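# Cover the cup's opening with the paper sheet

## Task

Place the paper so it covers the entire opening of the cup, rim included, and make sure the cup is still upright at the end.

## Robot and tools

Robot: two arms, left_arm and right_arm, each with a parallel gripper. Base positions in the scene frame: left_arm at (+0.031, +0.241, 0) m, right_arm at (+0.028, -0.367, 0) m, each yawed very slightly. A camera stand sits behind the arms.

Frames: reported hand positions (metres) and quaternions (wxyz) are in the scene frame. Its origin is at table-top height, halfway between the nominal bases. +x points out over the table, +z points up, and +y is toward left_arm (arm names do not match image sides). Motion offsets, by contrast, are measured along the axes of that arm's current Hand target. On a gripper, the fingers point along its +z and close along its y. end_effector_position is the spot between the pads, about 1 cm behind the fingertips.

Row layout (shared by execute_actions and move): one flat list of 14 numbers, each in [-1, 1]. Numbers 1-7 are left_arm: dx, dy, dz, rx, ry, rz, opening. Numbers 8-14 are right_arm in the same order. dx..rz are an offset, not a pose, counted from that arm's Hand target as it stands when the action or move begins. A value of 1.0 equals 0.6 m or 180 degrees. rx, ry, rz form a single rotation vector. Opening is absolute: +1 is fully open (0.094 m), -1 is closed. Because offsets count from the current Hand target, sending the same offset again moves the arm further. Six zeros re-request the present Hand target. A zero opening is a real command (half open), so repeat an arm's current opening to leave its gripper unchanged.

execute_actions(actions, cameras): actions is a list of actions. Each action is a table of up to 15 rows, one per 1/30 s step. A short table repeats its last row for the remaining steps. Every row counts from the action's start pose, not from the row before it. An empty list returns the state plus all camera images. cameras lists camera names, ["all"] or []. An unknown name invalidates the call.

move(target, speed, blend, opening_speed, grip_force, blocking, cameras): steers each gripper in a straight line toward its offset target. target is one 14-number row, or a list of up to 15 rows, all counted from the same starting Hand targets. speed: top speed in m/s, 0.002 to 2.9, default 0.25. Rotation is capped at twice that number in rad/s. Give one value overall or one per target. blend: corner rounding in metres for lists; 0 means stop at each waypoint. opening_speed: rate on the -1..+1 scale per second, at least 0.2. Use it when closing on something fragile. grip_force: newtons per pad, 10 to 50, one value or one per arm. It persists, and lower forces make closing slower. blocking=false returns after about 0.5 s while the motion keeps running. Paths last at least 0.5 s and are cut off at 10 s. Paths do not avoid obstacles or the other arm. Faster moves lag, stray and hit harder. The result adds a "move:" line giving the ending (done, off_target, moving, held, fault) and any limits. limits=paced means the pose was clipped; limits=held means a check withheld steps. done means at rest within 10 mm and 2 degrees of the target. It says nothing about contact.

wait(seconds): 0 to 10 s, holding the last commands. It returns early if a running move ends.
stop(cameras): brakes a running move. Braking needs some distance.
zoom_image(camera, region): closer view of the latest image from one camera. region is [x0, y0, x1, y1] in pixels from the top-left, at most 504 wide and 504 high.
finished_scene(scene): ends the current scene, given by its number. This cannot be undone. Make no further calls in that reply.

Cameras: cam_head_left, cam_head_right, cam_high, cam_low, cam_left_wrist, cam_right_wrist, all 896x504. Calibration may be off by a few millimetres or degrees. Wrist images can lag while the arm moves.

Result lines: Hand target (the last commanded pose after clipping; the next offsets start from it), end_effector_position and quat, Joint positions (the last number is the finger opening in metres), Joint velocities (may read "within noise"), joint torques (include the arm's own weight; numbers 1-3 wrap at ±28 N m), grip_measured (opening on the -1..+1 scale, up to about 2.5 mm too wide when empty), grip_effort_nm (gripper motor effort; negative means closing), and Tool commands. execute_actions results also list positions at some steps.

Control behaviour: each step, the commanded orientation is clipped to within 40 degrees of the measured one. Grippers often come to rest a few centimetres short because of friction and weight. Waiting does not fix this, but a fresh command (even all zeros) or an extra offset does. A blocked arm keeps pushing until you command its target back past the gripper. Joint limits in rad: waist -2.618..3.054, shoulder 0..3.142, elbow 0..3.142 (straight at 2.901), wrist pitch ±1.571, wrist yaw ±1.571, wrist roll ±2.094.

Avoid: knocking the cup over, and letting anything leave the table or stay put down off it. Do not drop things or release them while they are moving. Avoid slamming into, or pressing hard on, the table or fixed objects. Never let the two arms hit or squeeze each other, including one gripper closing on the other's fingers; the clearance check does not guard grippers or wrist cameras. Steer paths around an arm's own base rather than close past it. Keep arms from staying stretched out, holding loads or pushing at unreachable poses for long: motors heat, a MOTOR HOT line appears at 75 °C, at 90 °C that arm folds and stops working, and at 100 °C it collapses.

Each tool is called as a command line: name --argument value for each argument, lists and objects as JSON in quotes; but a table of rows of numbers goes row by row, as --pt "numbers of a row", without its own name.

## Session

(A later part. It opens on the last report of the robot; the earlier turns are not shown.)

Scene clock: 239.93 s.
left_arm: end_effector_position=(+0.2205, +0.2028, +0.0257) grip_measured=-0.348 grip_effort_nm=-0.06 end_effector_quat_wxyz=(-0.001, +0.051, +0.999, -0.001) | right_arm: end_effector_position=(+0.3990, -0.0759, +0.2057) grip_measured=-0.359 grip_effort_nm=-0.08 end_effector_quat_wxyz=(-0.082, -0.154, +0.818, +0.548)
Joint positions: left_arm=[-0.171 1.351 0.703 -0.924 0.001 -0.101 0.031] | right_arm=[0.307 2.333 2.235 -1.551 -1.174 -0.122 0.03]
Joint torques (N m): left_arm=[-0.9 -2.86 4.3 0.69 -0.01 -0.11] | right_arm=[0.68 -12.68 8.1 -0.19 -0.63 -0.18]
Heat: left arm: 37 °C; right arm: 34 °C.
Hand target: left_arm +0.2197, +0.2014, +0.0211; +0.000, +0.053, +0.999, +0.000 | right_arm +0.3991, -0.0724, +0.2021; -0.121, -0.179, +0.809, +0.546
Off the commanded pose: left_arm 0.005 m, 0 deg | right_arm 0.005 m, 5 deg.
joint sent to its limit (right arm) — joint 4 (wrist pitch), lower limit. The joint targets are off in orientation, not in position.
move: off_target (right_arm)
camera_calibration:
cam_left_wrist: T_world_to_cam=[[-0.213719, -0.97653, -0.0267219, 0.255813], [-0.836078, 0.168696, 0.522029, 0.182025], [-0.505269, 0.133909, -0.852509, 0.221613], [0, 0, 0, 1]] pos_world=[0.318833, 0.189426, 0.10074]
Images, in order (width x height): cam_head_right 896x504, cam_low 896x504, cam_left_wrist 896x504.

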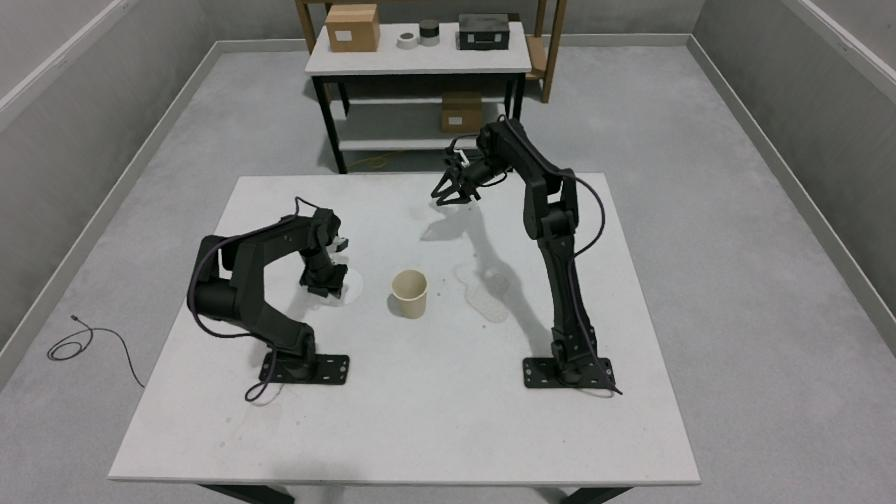

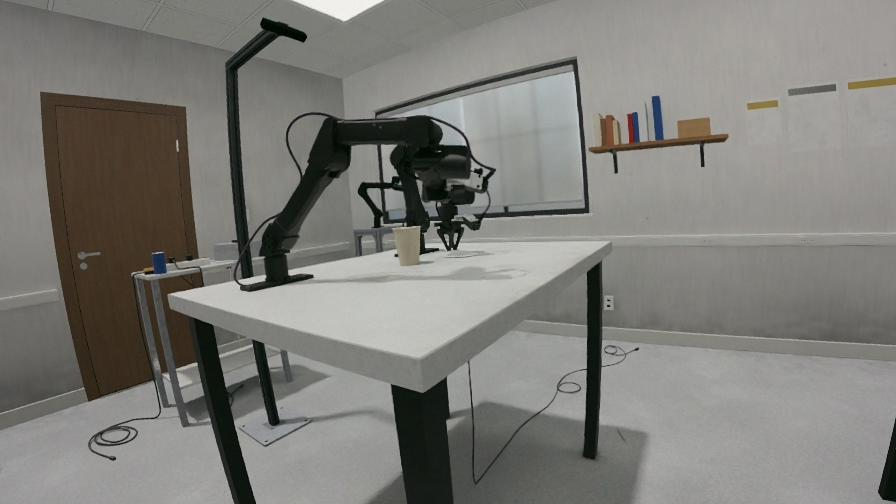

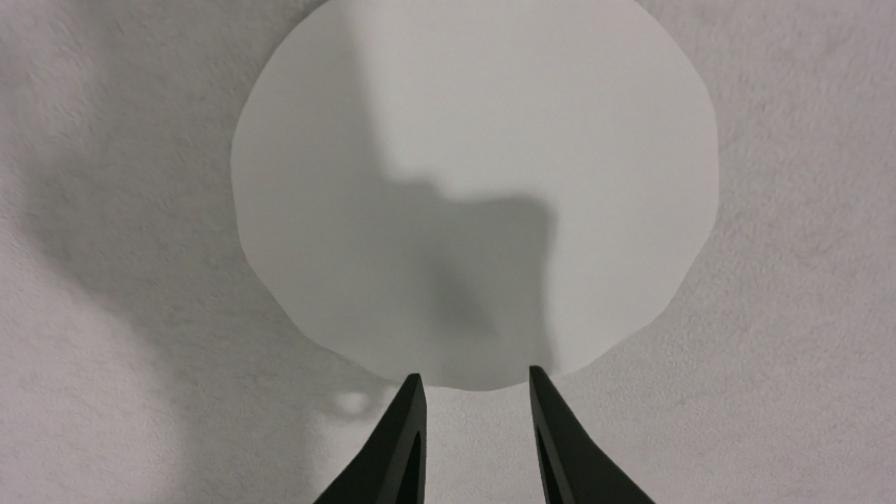

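move --target '[0,0,0.025,0,0,0,-0.35, 0,0,0,0,0,0,-0.36]' --speed 0.03 --cameras '["cam_left_wrist","cam_low"]'

zoom_image --camera "cam_left_wrist" --region '[340, 230, 620, 460]'

zoom_image --camera "cam_low" --region '[425, 225, 485, 267]'

Scene clock: 255.90 s.
left_arm: end_effector_position=(+0.2207, +0.2027, +0.0105) grip_measured=-0.348 grip_effort_nm=-0.06 end_effector_quat_wxyz=(-0.001, +0.050, +0.999, -0.001) | right_arm: end_effector_position=(+0.3990, -0.0759, +0.2057) grip_measured=-0.359 grip_effort_nm=-0.08 end_effector_quat_wxyz=(-0.082, -0.154, +0.818, +0.548)
Joint positions: left_arm=[-0.171 1.383 0.661 -0.85 0.001 -0.102 0.031] | right_arm=[0.307 2.333 2.235 -1.551 -1.174 -0.122 0.03]
Joint torques (N m): left_arm=[-0.84 -2.96 4.08 0.71 -0.03 -0.07] | right_arm=[0.68 -12.67 8.1 -0.19 -0.63 -0.18]
Heat: left arm: 36 °C; right arm: 34 °C.
Hand target: left_arm +0.2196, +0.2015, +0.0060; +0.000, +0.053, +0.999, +0.000 | right_arm +0.3991, -0.0724, +0.2021; -0.121, -0.179, +0.809, +0.546
Off the commanded pose: left_arm 0.005 m, 0 deg | right_arm 0.005 m, 5 deg.
joint sent to its limit (right arm) — joint 4 (wrist pitch), lower limit. The joint targets are off in orientation, not in position.
move: off_target (right_arm)
camera_calibration:
cam_left_wrist: T_world_to_cam=[[-0.21329, -0.976624, -0.0267097, 0.255326], [-0.835966, 0.168285, 0.522342, 0.190194], [-0.505637, 0.133738, -0.852318, 0.208804], [0, 0, 0, 1]] pos_world=[0.319033, 0.189425, 0.0854406]
Images, in order (width x height): cam_low 896x504, cam_left_wrist 896x504.

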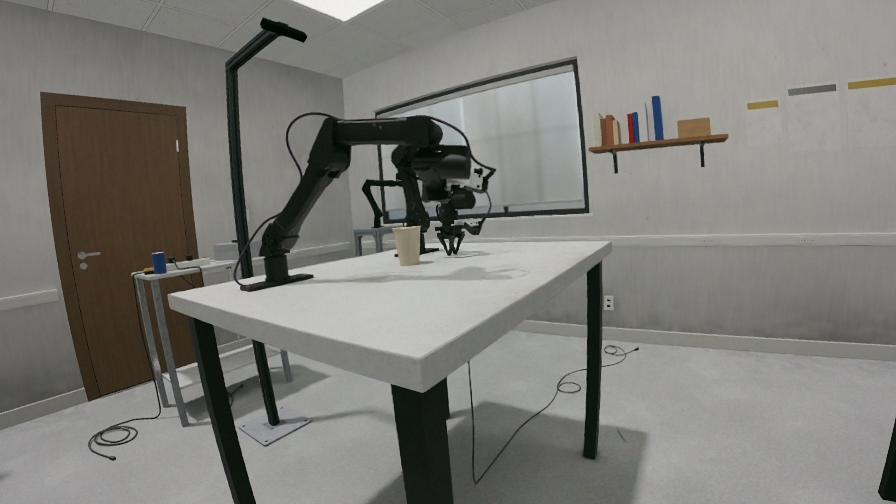

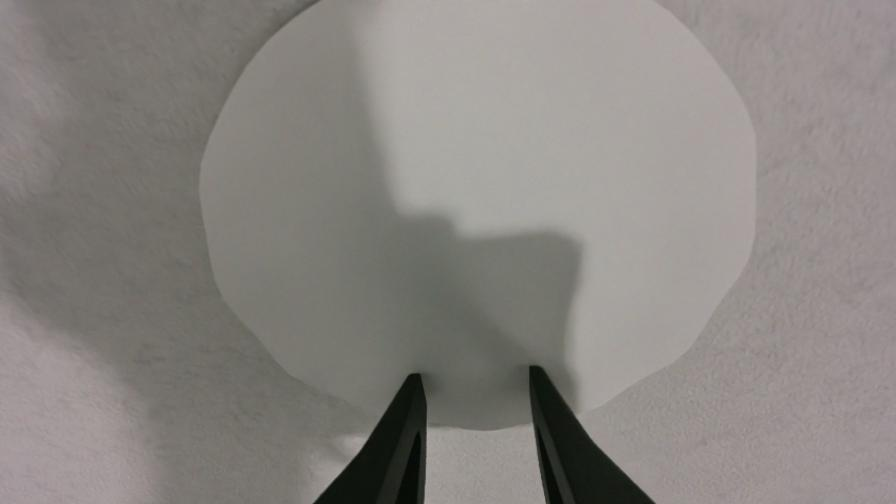

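Scaled by 1.800 from the camera's 896x504 image, which has a finer 1280x720 frame.

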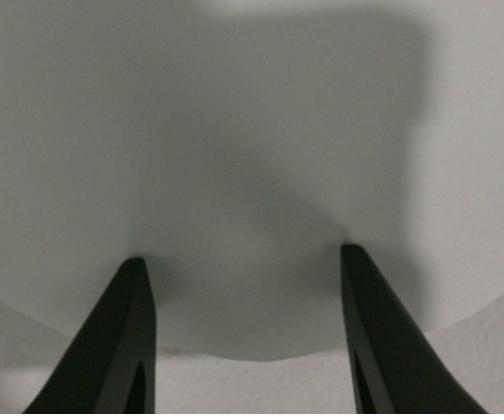

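Scaled by 8.400 from the camera's 896x504 image, which has a finer 1280x720 frame.

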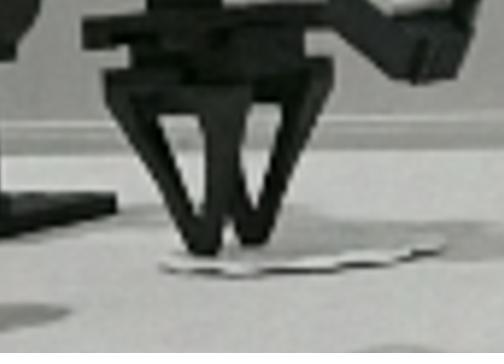

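move --target '[0,0,0.0133,0,0,0,-0.35, 0,0,0,0,0,0,-0.36]' --speed 0.03 --cameras '["cam_left_wrist"]'

zoom_image --camera "cam_left_wrist" --region '[340, 230, 620, 460]'

Scene clock: 260.67 s.
left_arm: end_effector_position=(+0.2222, +0.2024, +0.0091) grip_measured=-0.348 grip_effort_nm=-0.06 end_effector_quat_wxyz=(+0.002, +0.050, +0.999, -0.001) | right_arm: end_effector_position=(+0.3990, -0.0759, +0.2057) grip_measured=-0.359 grip_effort_nm=-0.08 end_effector_quat_wxyz=(-0.082, -0.154, +0.818, +0.548)
Joint positions: left_arm=[-0.171 1.387 0.657 -0.837 0.001 -0.103 0.031] | right_arm=[0.307 2.333 2.235 -1.551 -1.174 -0.122 0.03]
Joint torques (N m): left_arm=[-0.81 -2 2.61 0.96 -0.01 -0.09] | right_arm=[0.68 -12.66 8.12 -0.2 -0.63 -0.18]
Heat: left arm: 36 °C; right arm: 34 °C.
Hand target: left_arm +0.2197, +0.2015, -0.0019; +0.000, +0.053, +0.999, +0.000 | right_arm +0.3991, -0.0724, +0.2021; -0.121, -0.179, +0.809, +0.546
Off the commanded pose: left_arm 0.011 m, 0 deg | right_arm 0.005 m, 5 deg.
joint sent to its limit (right arm) — joint 4 (wrist pitch), lower limit. The joint targets are off in orientation, not in position.
move: off_target (left_arm, right_arm)
camera_calibration:
cam_left_wrist: T_world_to_cam=[[-0.212432, -0.976808, -0.0268073, 0.255186], [-0.838983, 0.168256, 0.517492, 0.192897], [-0.50098, 0.132423, -0.855268, 0.207559], [0, 0, 0, 1]] pos_world=[0.32003, 0.189326, 0.0845372]
Images, in order (width x height): cam_left_wrist 896x504.

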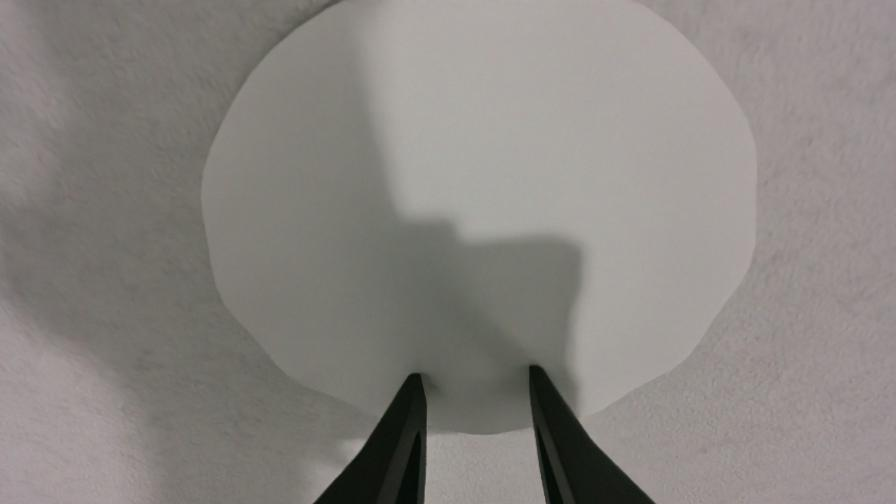

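Scaled by 1.800 from the camera's 896x504 image, which has a finer 1280x720 frame.

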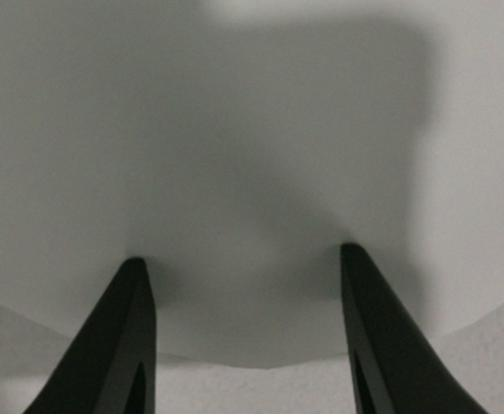

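move --target '[0,0,0,0,0,0,-1.0, 0,0,0,0,0,0,-0.36]' --speed 0.03 --grip_force 30 --opening_speed 0.4 --cameras '["cam_left_wrist","cam_low","cam_head_right"]'

zoom_image --camera "cam_left_wrist" --region '[340, 230, 620, 460]'

zoom_image --camera "cam_low" --region '[425, 225, 485, 267]'

Scene clock: 266.53 s.
left_arm: end_effector_position=(+0.2253, +0.2038, +0.0089) grip_measured=-0.994 grip_effort_nm=-0.26 end_effector_quat_wxyz=(+0.008, +0.050, +0.999, +0.004) | right_arm: end_effector_position=(+0.3990, -0.0759, +0.2057) grip_measured=-0.359 grip_effort_nm=-0.08 end_effector_quat_wxyz=(-0.082, -0.154, +0.818, +0.548)
Joint positions: left_arm=[-0.171 1.387 0.656 -0.825 -0.01 -0.103 0] | right_arm=[0.307 2.333 2.235 -1.551 -1.174 -0.122 0.03]
Joint torques (N m): left_arm=[-0.79 -2.03 2.67 0.84 0.09 -0.07] | right_arm=[0.69 -12.67 8.1 -0.19 -0.63 -0.18]
Heat: left arm: 36 °C; right arm: 34 °C.
Hand target: left_arm +0.2196, +0.2015, -0.0019; +0.000, +0.053, +0.999, +0.000 | right_arm +0.3991, -0.0724, +0.2021; -0.121, -0.179, +0.809, +0.546
Off the commanded pose: left_arm 0.012 m, 1 deg | right_arm 0.005 m, 5 deg.
joint sent to its limit (right arm) — joint 4 (wrist pitch), lower limit. The joint targets are off in orientation, not in position.
grip_force (N): 30, 30
move: off_target (left_arm, right_arm)
camera_calibration:
cam_left_wrist: T_world_to_cam=[[-0.211498, -0.97664, -0.0379847, 0.257061], [-0.845973, 0.163461, 0.507553, 0.198008], [-0.489487, 0.13948, -0.860783, 0.204801], [0, 0, 0, 1]] pos_world=[0.322125, 0.190123, 0.0855538]
Images, in order (width x height): cam_head_right 896x504, cam_low 896x504, cam_left_wrist 896x504.

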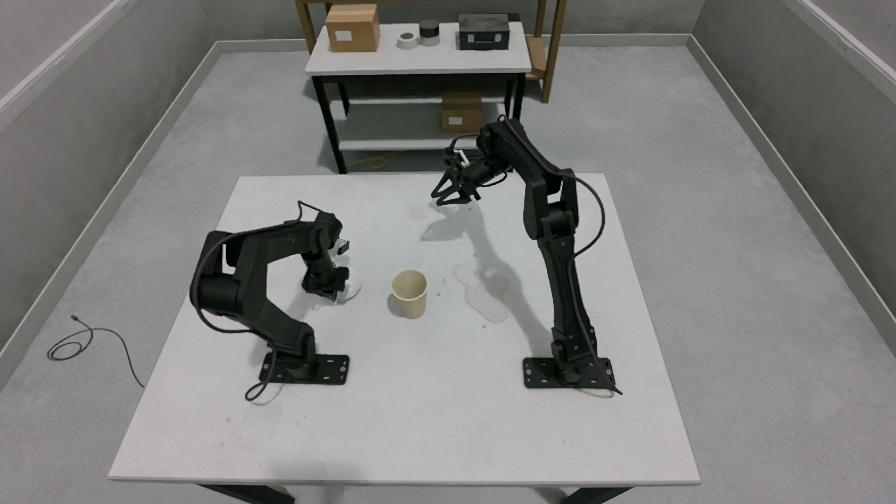

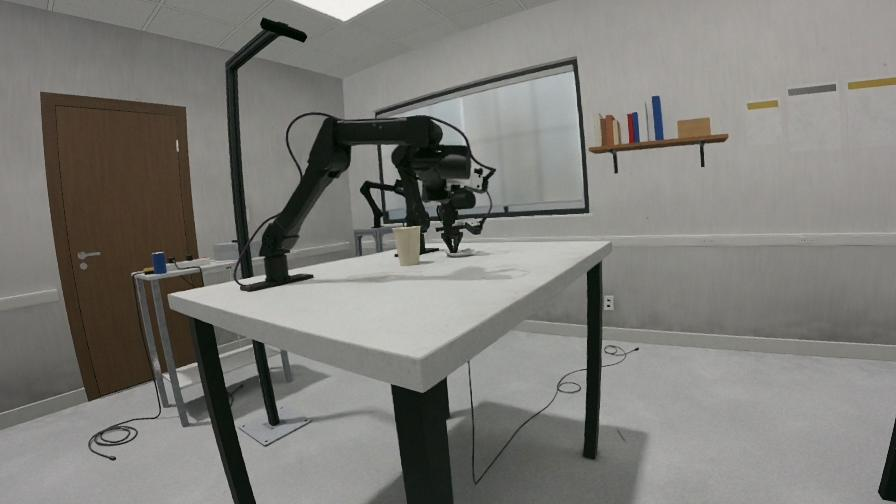

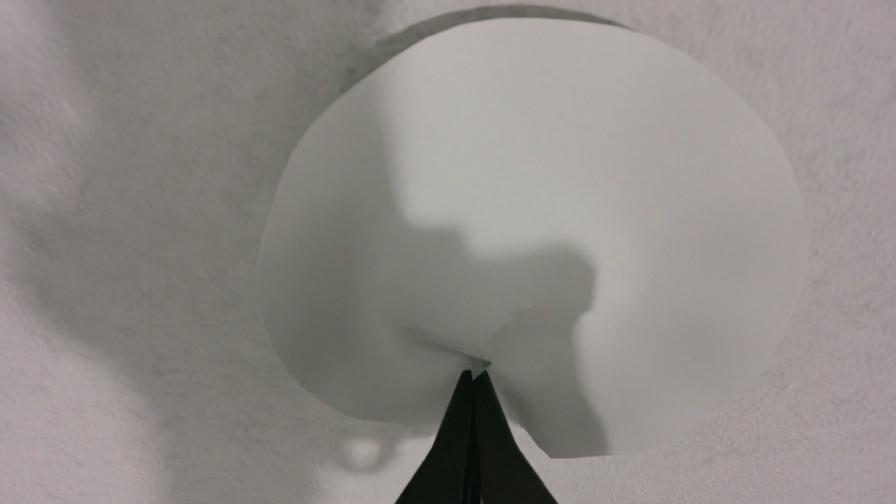

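Scaled by 1.800 from the camera's 896x504 image, which has a finer 1280x720 frame.

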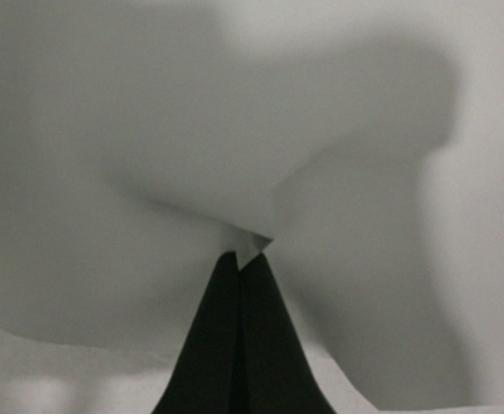

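Scaled by 8.400 from the camera's 896x504 image, which has a finer 1280x720 frame.

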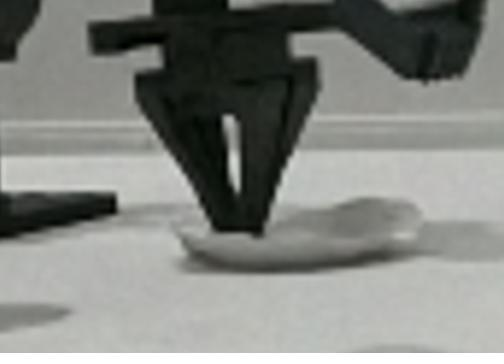

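move --target '[0,0,-0.1133,0,0,0,-1.0, 0,0,0,0,0,0,-0.36]' --speed 0.08 --cameras '["cam_left_wrist","cam_low","cam_head_right","cam_high"]'

zoom_image --camera "cam_head_right" --region '[280, 210, 430, 330]'

zoom_image --camera "cam_low" --region '[415, 200, 495, 265]'

zoom_image --camera "cam_high" --region '[470, 140, 570, 230]'

Scene clock: 275.80 s.
left_arm: end_effector_position=(+0.2122, +0.2062, +0.0559) grip_measured=-0.995 grip_effort_nm=-0.25 end_effector_quat_wxyz=(-0.018, +0.050, +0.999, +0.007) | right_arm: end_effector_position=(+0.3990, -0.0759, +0.2057) grip_measured=-0.359 grip_effort_nm=-0.08 end_effector_quat_wxyz=(-0.082, -0.154, +0.818, +0.548)
Joint positions: left_arm=[-0.171 1.308 0.797 -1.099 -0.008 -0.103 0] | right_arm=[0.307 2.333 2.235 -1.551 -1.174 -0.122 0.03]
Joint torques (N m): left_arm=[-0.85 -4.38 8.91 0.28 0.08 -0.08] | right_arm=[0.68 -12.66 8.1 -0.19 -0.63 -0.18]
Heat: left arm: 36 °C; right arm: 34 °C.
Hand target: left_arm +0.2197, +0.2014, +0.0661; +0.000, +0.053, +0.999, +0.001 | right_arm +0.3991, -0.0724, +0.2021; -0.121, -0.179, +0.809, +0.546
Off the commanded pose: left_arm 0.013 m, 2 deg | right_arm 0.005 m, 5 deg.
joint sent to its limit (right arm) — joint 4 (wrist pitch), lower limit. The joint targets are off in orientation, not in position.
grip_force (N): 30, 30
move: off_target (left_arm, right_arm)
camera_calibration:
cam_left_wrist: T_world_to_cam=[[-0.213425, -0.976303, -0.0358012, 0.258639], [-0.817853, 0.158502, 0.553168, 0.155262], [-0.534385, 0.14734, -0.8323, 0.244875], [0, 0, 0, 1]] pos_world=[0.313039, 0.191821, 0.127183]
Images, in order (width x height): cam_head_right 896x504, cam_high 896x504, cam_low 896x504, cam_left_wrist 896x504.

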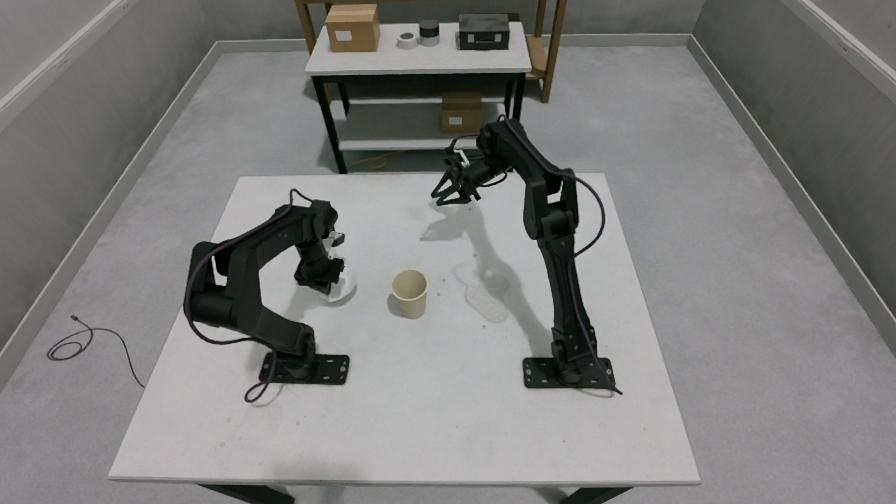

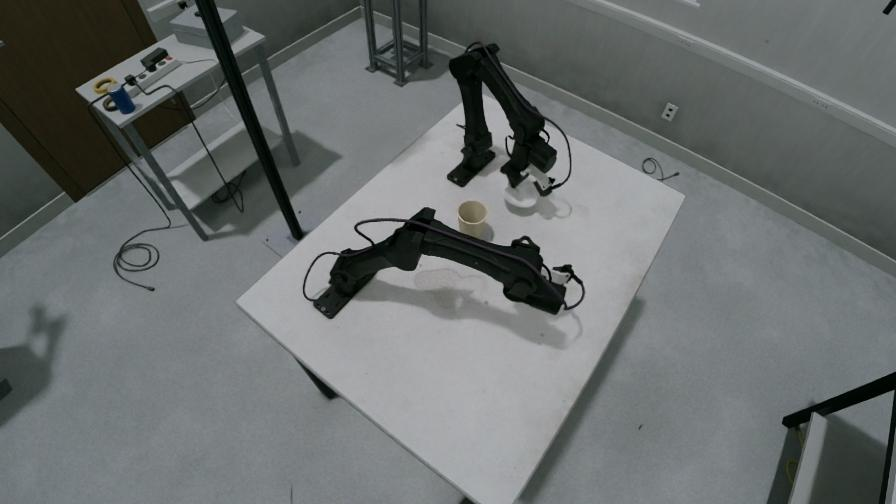

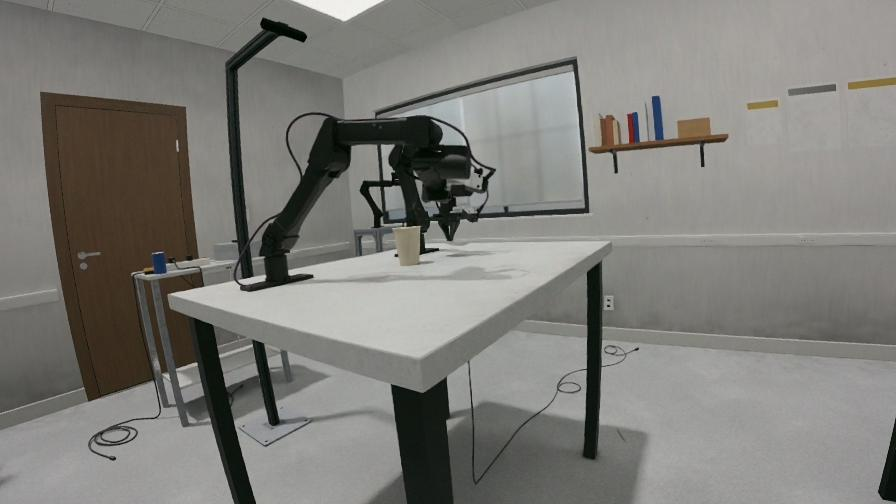

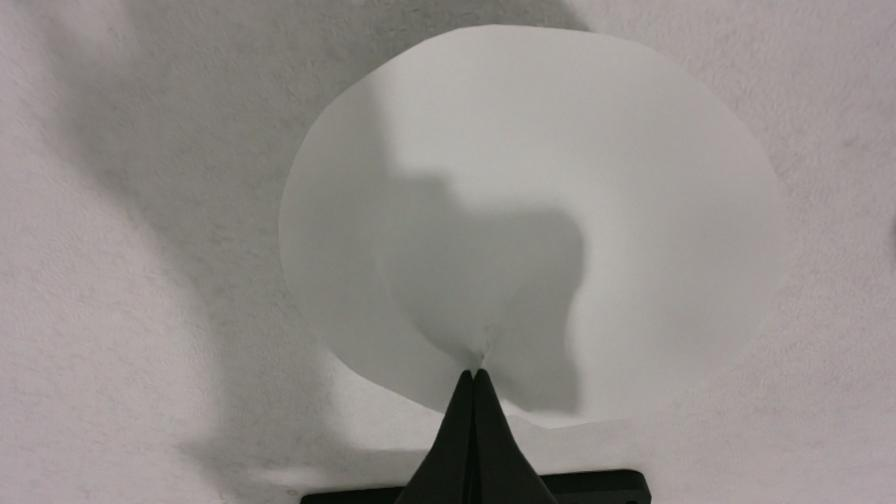

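Scaled by 3.360 from the camera's 896x504 image, which has a finer 1280x720 frame.

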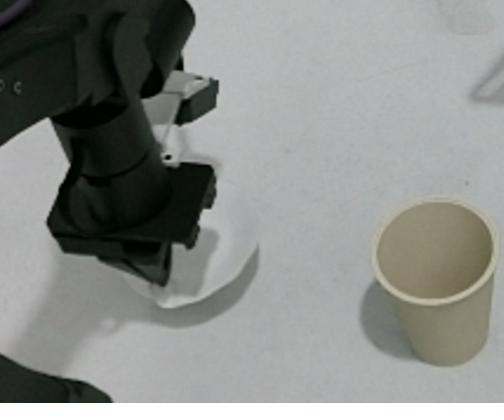

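Scaled by 6.300 from the camera's 896x504 image, which has a finer 1280x720 frame.

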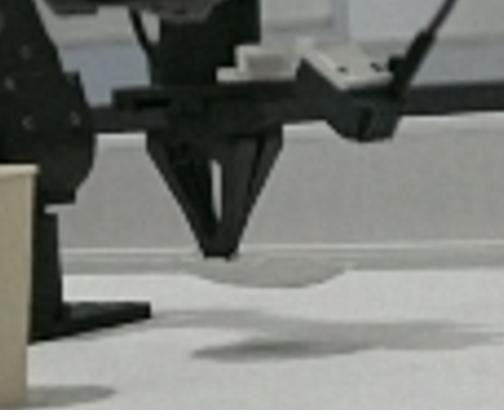

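Scaled by 5.040 from the camera's 896x504 image, which has a finer 1280x720 frame.

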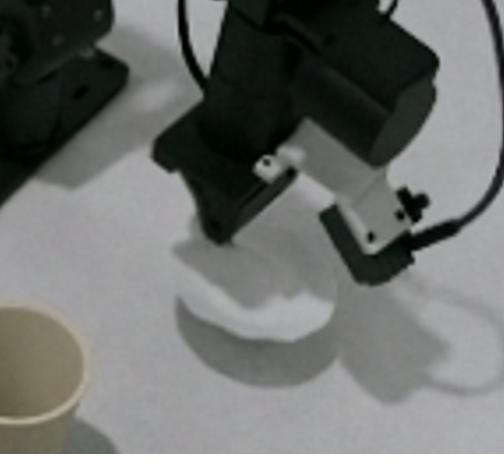

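move --pt "0 0 -0.1983 0 0 0 -1.0 0 0 0 0 0 0 -0.36" --pt "0.0343 -0.2692 -0.1983 0 0 0.246 -1.0 0 0 0 0 0 0 -0.36" --speed 0.15 --blend '[0.02, 0]' --cameras '["cam_left_wrist","cam_low","cam_head_right","cam_head_left","cam_high"]'

zoom_image --camera "cam_head_right" --region '[330, 210, 480, 330]'

zoom_image --camera "cam_low" --region '[355, 170, 495, 275]'

zoom_image --camera "cam_high" --region '[420, 130, 540, 250]'

Scene clock: 299.10 s.
left_arm: end_effector_position=(+0.1769, +0.0533, +0.1786) grip_measured=-0.995 grip_effort_nm=-0.25 end_effector_quat_wxyz=(-0.019, +0.420, +0.907, +0.013) | right_arm: end_effector_position=(+0.3990, -0.0759, +0.2057) grip_measured=-0.359 grip_effort_nm=-0.08 end_effector_quat_wxyz=(-0.082, -0.154, +0.818, +0.548)
Joint positions: left_arm=[-0.886 1.5 1.447 -1.563 -0.005 -0.049 0] | right_arm=[0.307 2.333 2.235 -1.551 -1.174 -0.122 0.03]
Joint torques (N m): left_arm=[-0.44 -4.23 9.21 0.56 0.05 0.04] | right_arm=[0.68 -12.67 8.1 -0.19 -0.63 -0.17]
Heat: left arm: 36 °C; right arm: 34 °C.
Hand target: left_arm +0.1822, +0.0429, +0.1849; -0.001, +0.425, +0.905, +0.000 | right_arm +0.3991, -0.0724, +0.2021; -0.121, -0.179, +0.809, +0.546
Off the commanded pose: left_arm 0.013 m, 3 deg | right_arm 0.005 m, 5 deg.
joint sent to its limit (right arm) — joint 4 (wrist pitch), lower limit. The joint targets are off in orientation, not in position.
grip_force (N): 30, 30
move: off_target (left_arm, right_arm)
camera_calibration:
cam_left_wrist: T_world_to_cam=[[-0.832136, -0.553745, -0.0302866, 0.192088], [-0.473449, 0.680912, 0.558753, -0.00704962], [-0.288784, 0.479297, -0.828781, 0.288881], [0, 0, 0, 1]] pos_world=[0.23993, -0.0272918, 0.249176]
Images, in order (width x height): cam_head_left 896x504, cam_head_right 896x504, cam_high 896x504, cam_low 896x504, cam_left_wrist 896x504.

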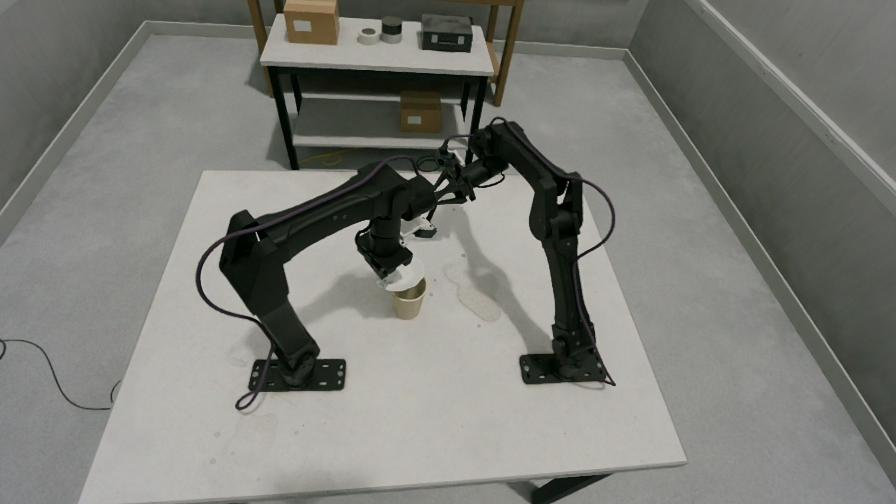

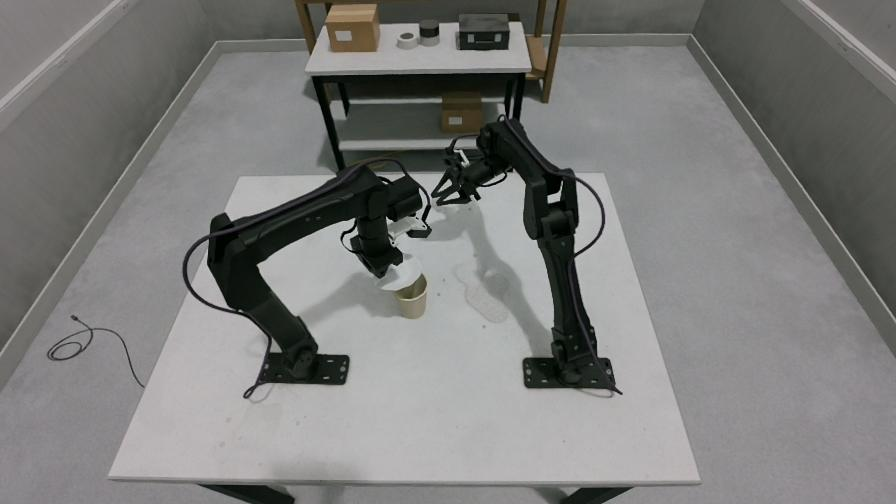

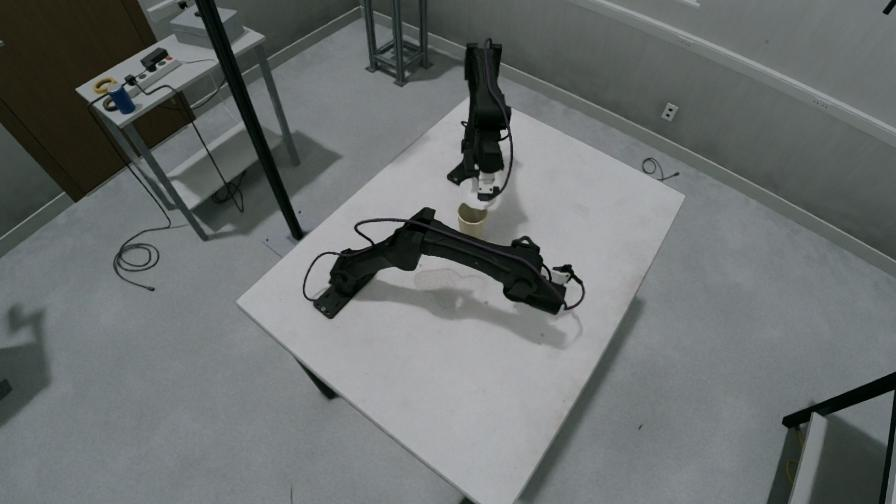

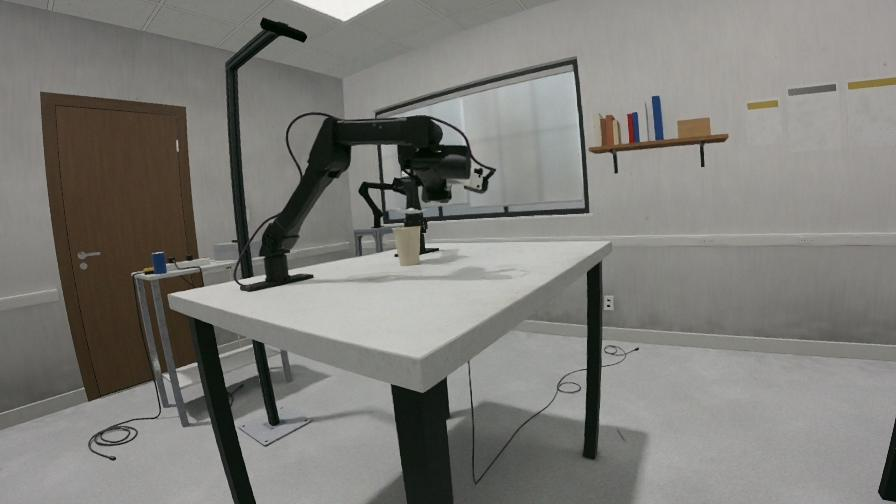

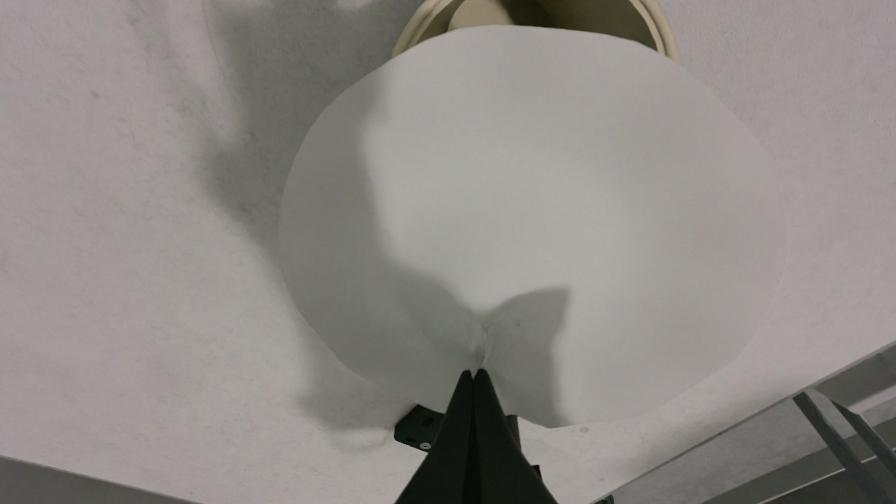

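Scaled by 3.360 from the camera's 896x504 image, which has a finer 1280x720 frame.

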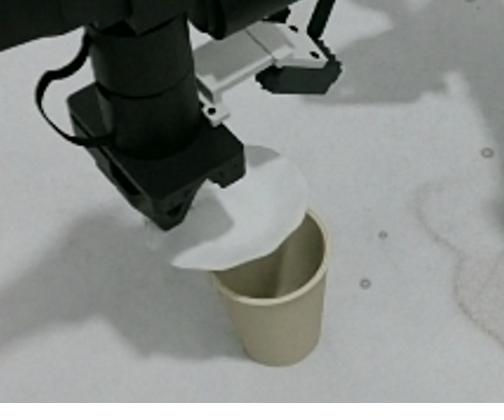

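Scaled by 3.600 from the camera's 896x504 image, which has a finer 1280x720 frame.

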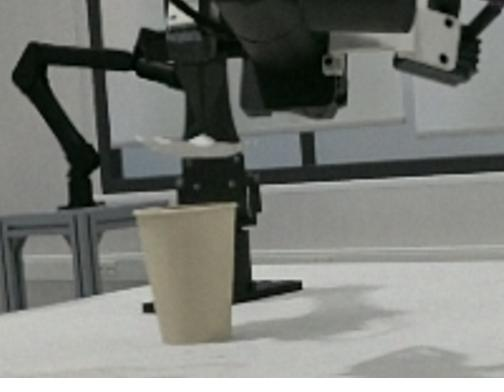

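Scaled by 4.200 from the camera's 896x504 image, which has a finer 1280x720 frame.

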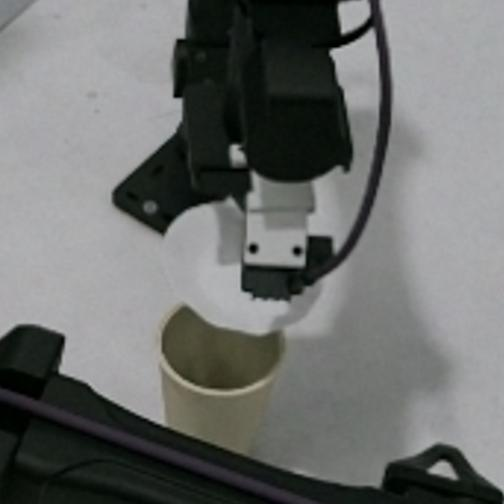

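move --target '[-0.0275,-0.0163,0.0907,0,0,0,-1.0, 0,0,0,0,0,0,-0.36]' --speed 0.07 --cameras '["cam_left_wrist","cam_low","cam_head_right","cam_head_left","cam_high"]'

zoom_image --camera "cam_head_right" --region '[330, 210, 480, 330]'

zoom_image --camera "cam_low" --region '[355, 170, 495, 275]'

zoom_image --camera "cam_high" --region '[420, 130, 540, 250]'

zoom_image --camera "cam_head_left" --region '[330, 210, 480, 330]'

Scene clock: 321.73 s.
left_arm: end_effector_position=(+0.1867, +0.0270, +0.1357) grip_measured=-0.995 grip_effort_nm=-0.25 end_effector_quat_wxyz=(+0.000, +0.424, +0.906, +0.003) | right_arm: end_effector_position=(+0.3990, -0.0759, +0.2057) grip_measured=-0.359 grip_effort_nm=-0.08 end_effector_quat_wxyz=(-0.082, -0.154, +0.818, +0.548)
Joint positions: left_arm=[-0.918 1.545 1.32 -1.347 -0.005 -0.073 0] | right_arm=[0.307 2.333 2.235 -1.551 -1.174 -0.122 0.03]
Joint torques (N m): left_arm=[-0.68 -4.86 4.68 0.67 0.05 -0.09] | right_arm=[0.69 -12.67 8.12 -0.19 -0.63 -0.17]
Heat: left arm: 36 °C; right arm: 35 °C.
Hand target: left_arm +0.1853, +0.0240, +0.1304; +0.000, +0.425, +0.905, +0.000 | right_arm +0.3991, -0.0724, +0.2021; -0.121, -0.179, +0.809, +0.546
Off the commanded pose: left_arm 0.006 m, 0 deg | right_arm 0.005 m, 5 deg.
joint sent to its limit (right arm) — joint 4 (wrist pitch), lower limit. The joint targets are off in orientation, not in position.
grip_force (N): 30, 30
move: off_target (right_arm)
camera_calibration:
cam_left_wrist: T_world_to_cam=[[-0.835713, -0.548166, -0.0331175, 0.185258], [-0.481938, 0.703161, 0.522781, 0.0453759], [-0.263284, 0.452856, -0.851823, 0.267944], [0, 0, 0, 1]] pos_world=[0.247237, -0.0516942, 0.210655]
Images, in order (width x height): cam_head_left 896x504, cam_head_right 896x504, cam_high 896x504, cam_low 896x504, cam_left_wrist 896x504.

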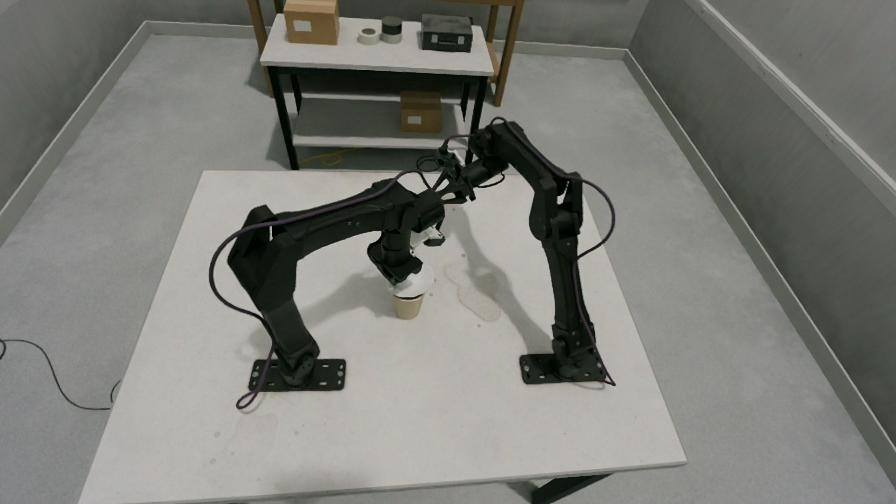

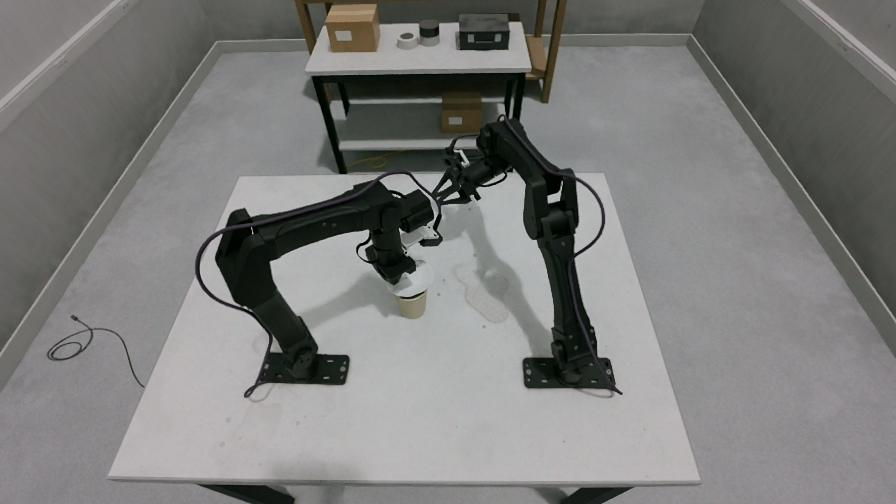

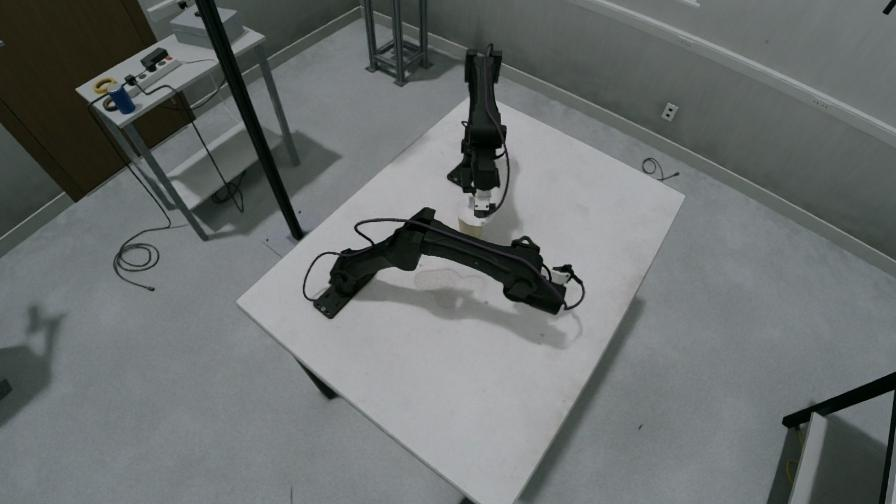

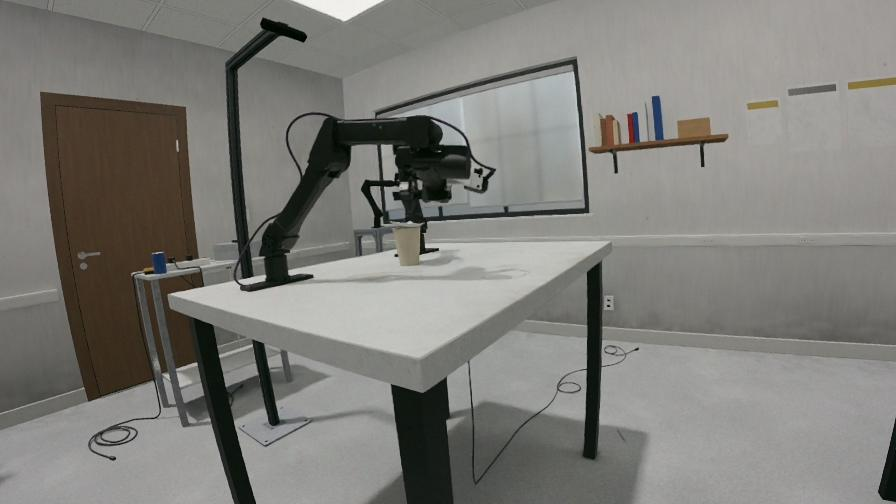

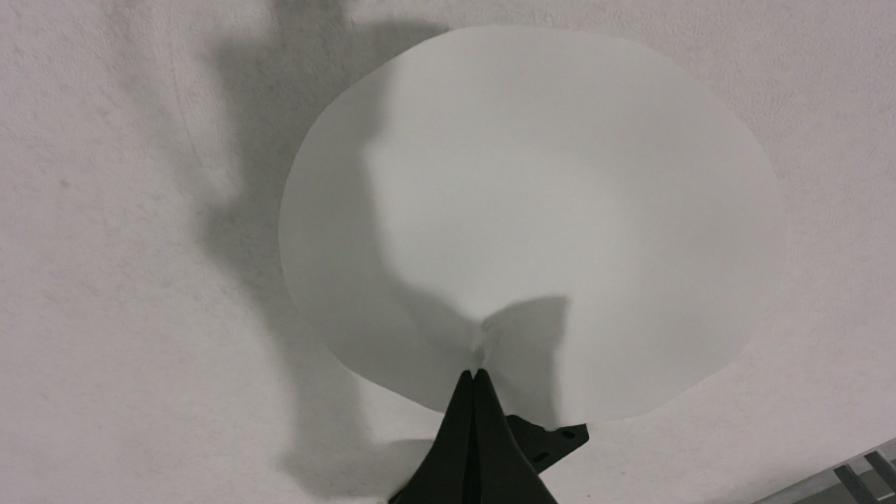

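Scaled by 3.360 from the camera's 896x504 image, which has a finer 1280x720 frame.

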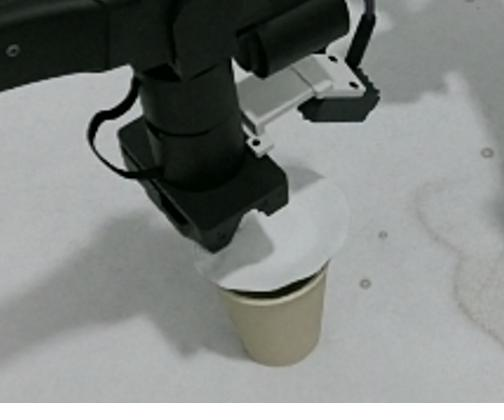

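Scaled by 3.600 from the camera's 896x504 image, which has a finer 1280x720 frame.

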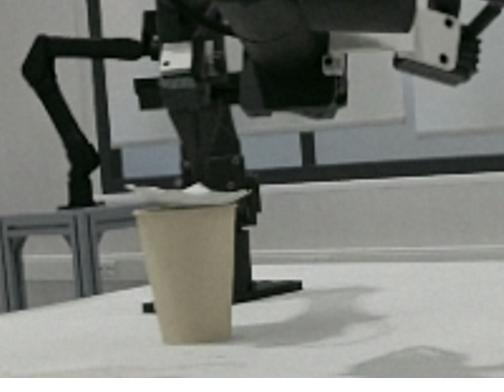

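Scaled by 4.200 from the camera's 896x504 image, which has a finer 1280x720 frame.

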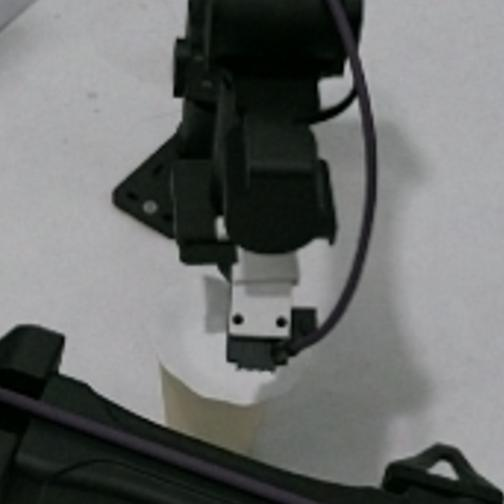

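Scaled by 3.360 from the camera's 896x504 image, which has a finer 1280x720 frame.

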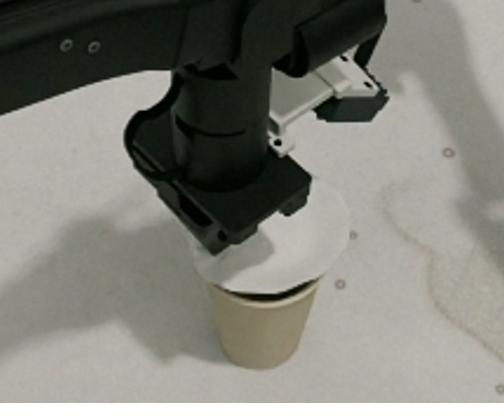

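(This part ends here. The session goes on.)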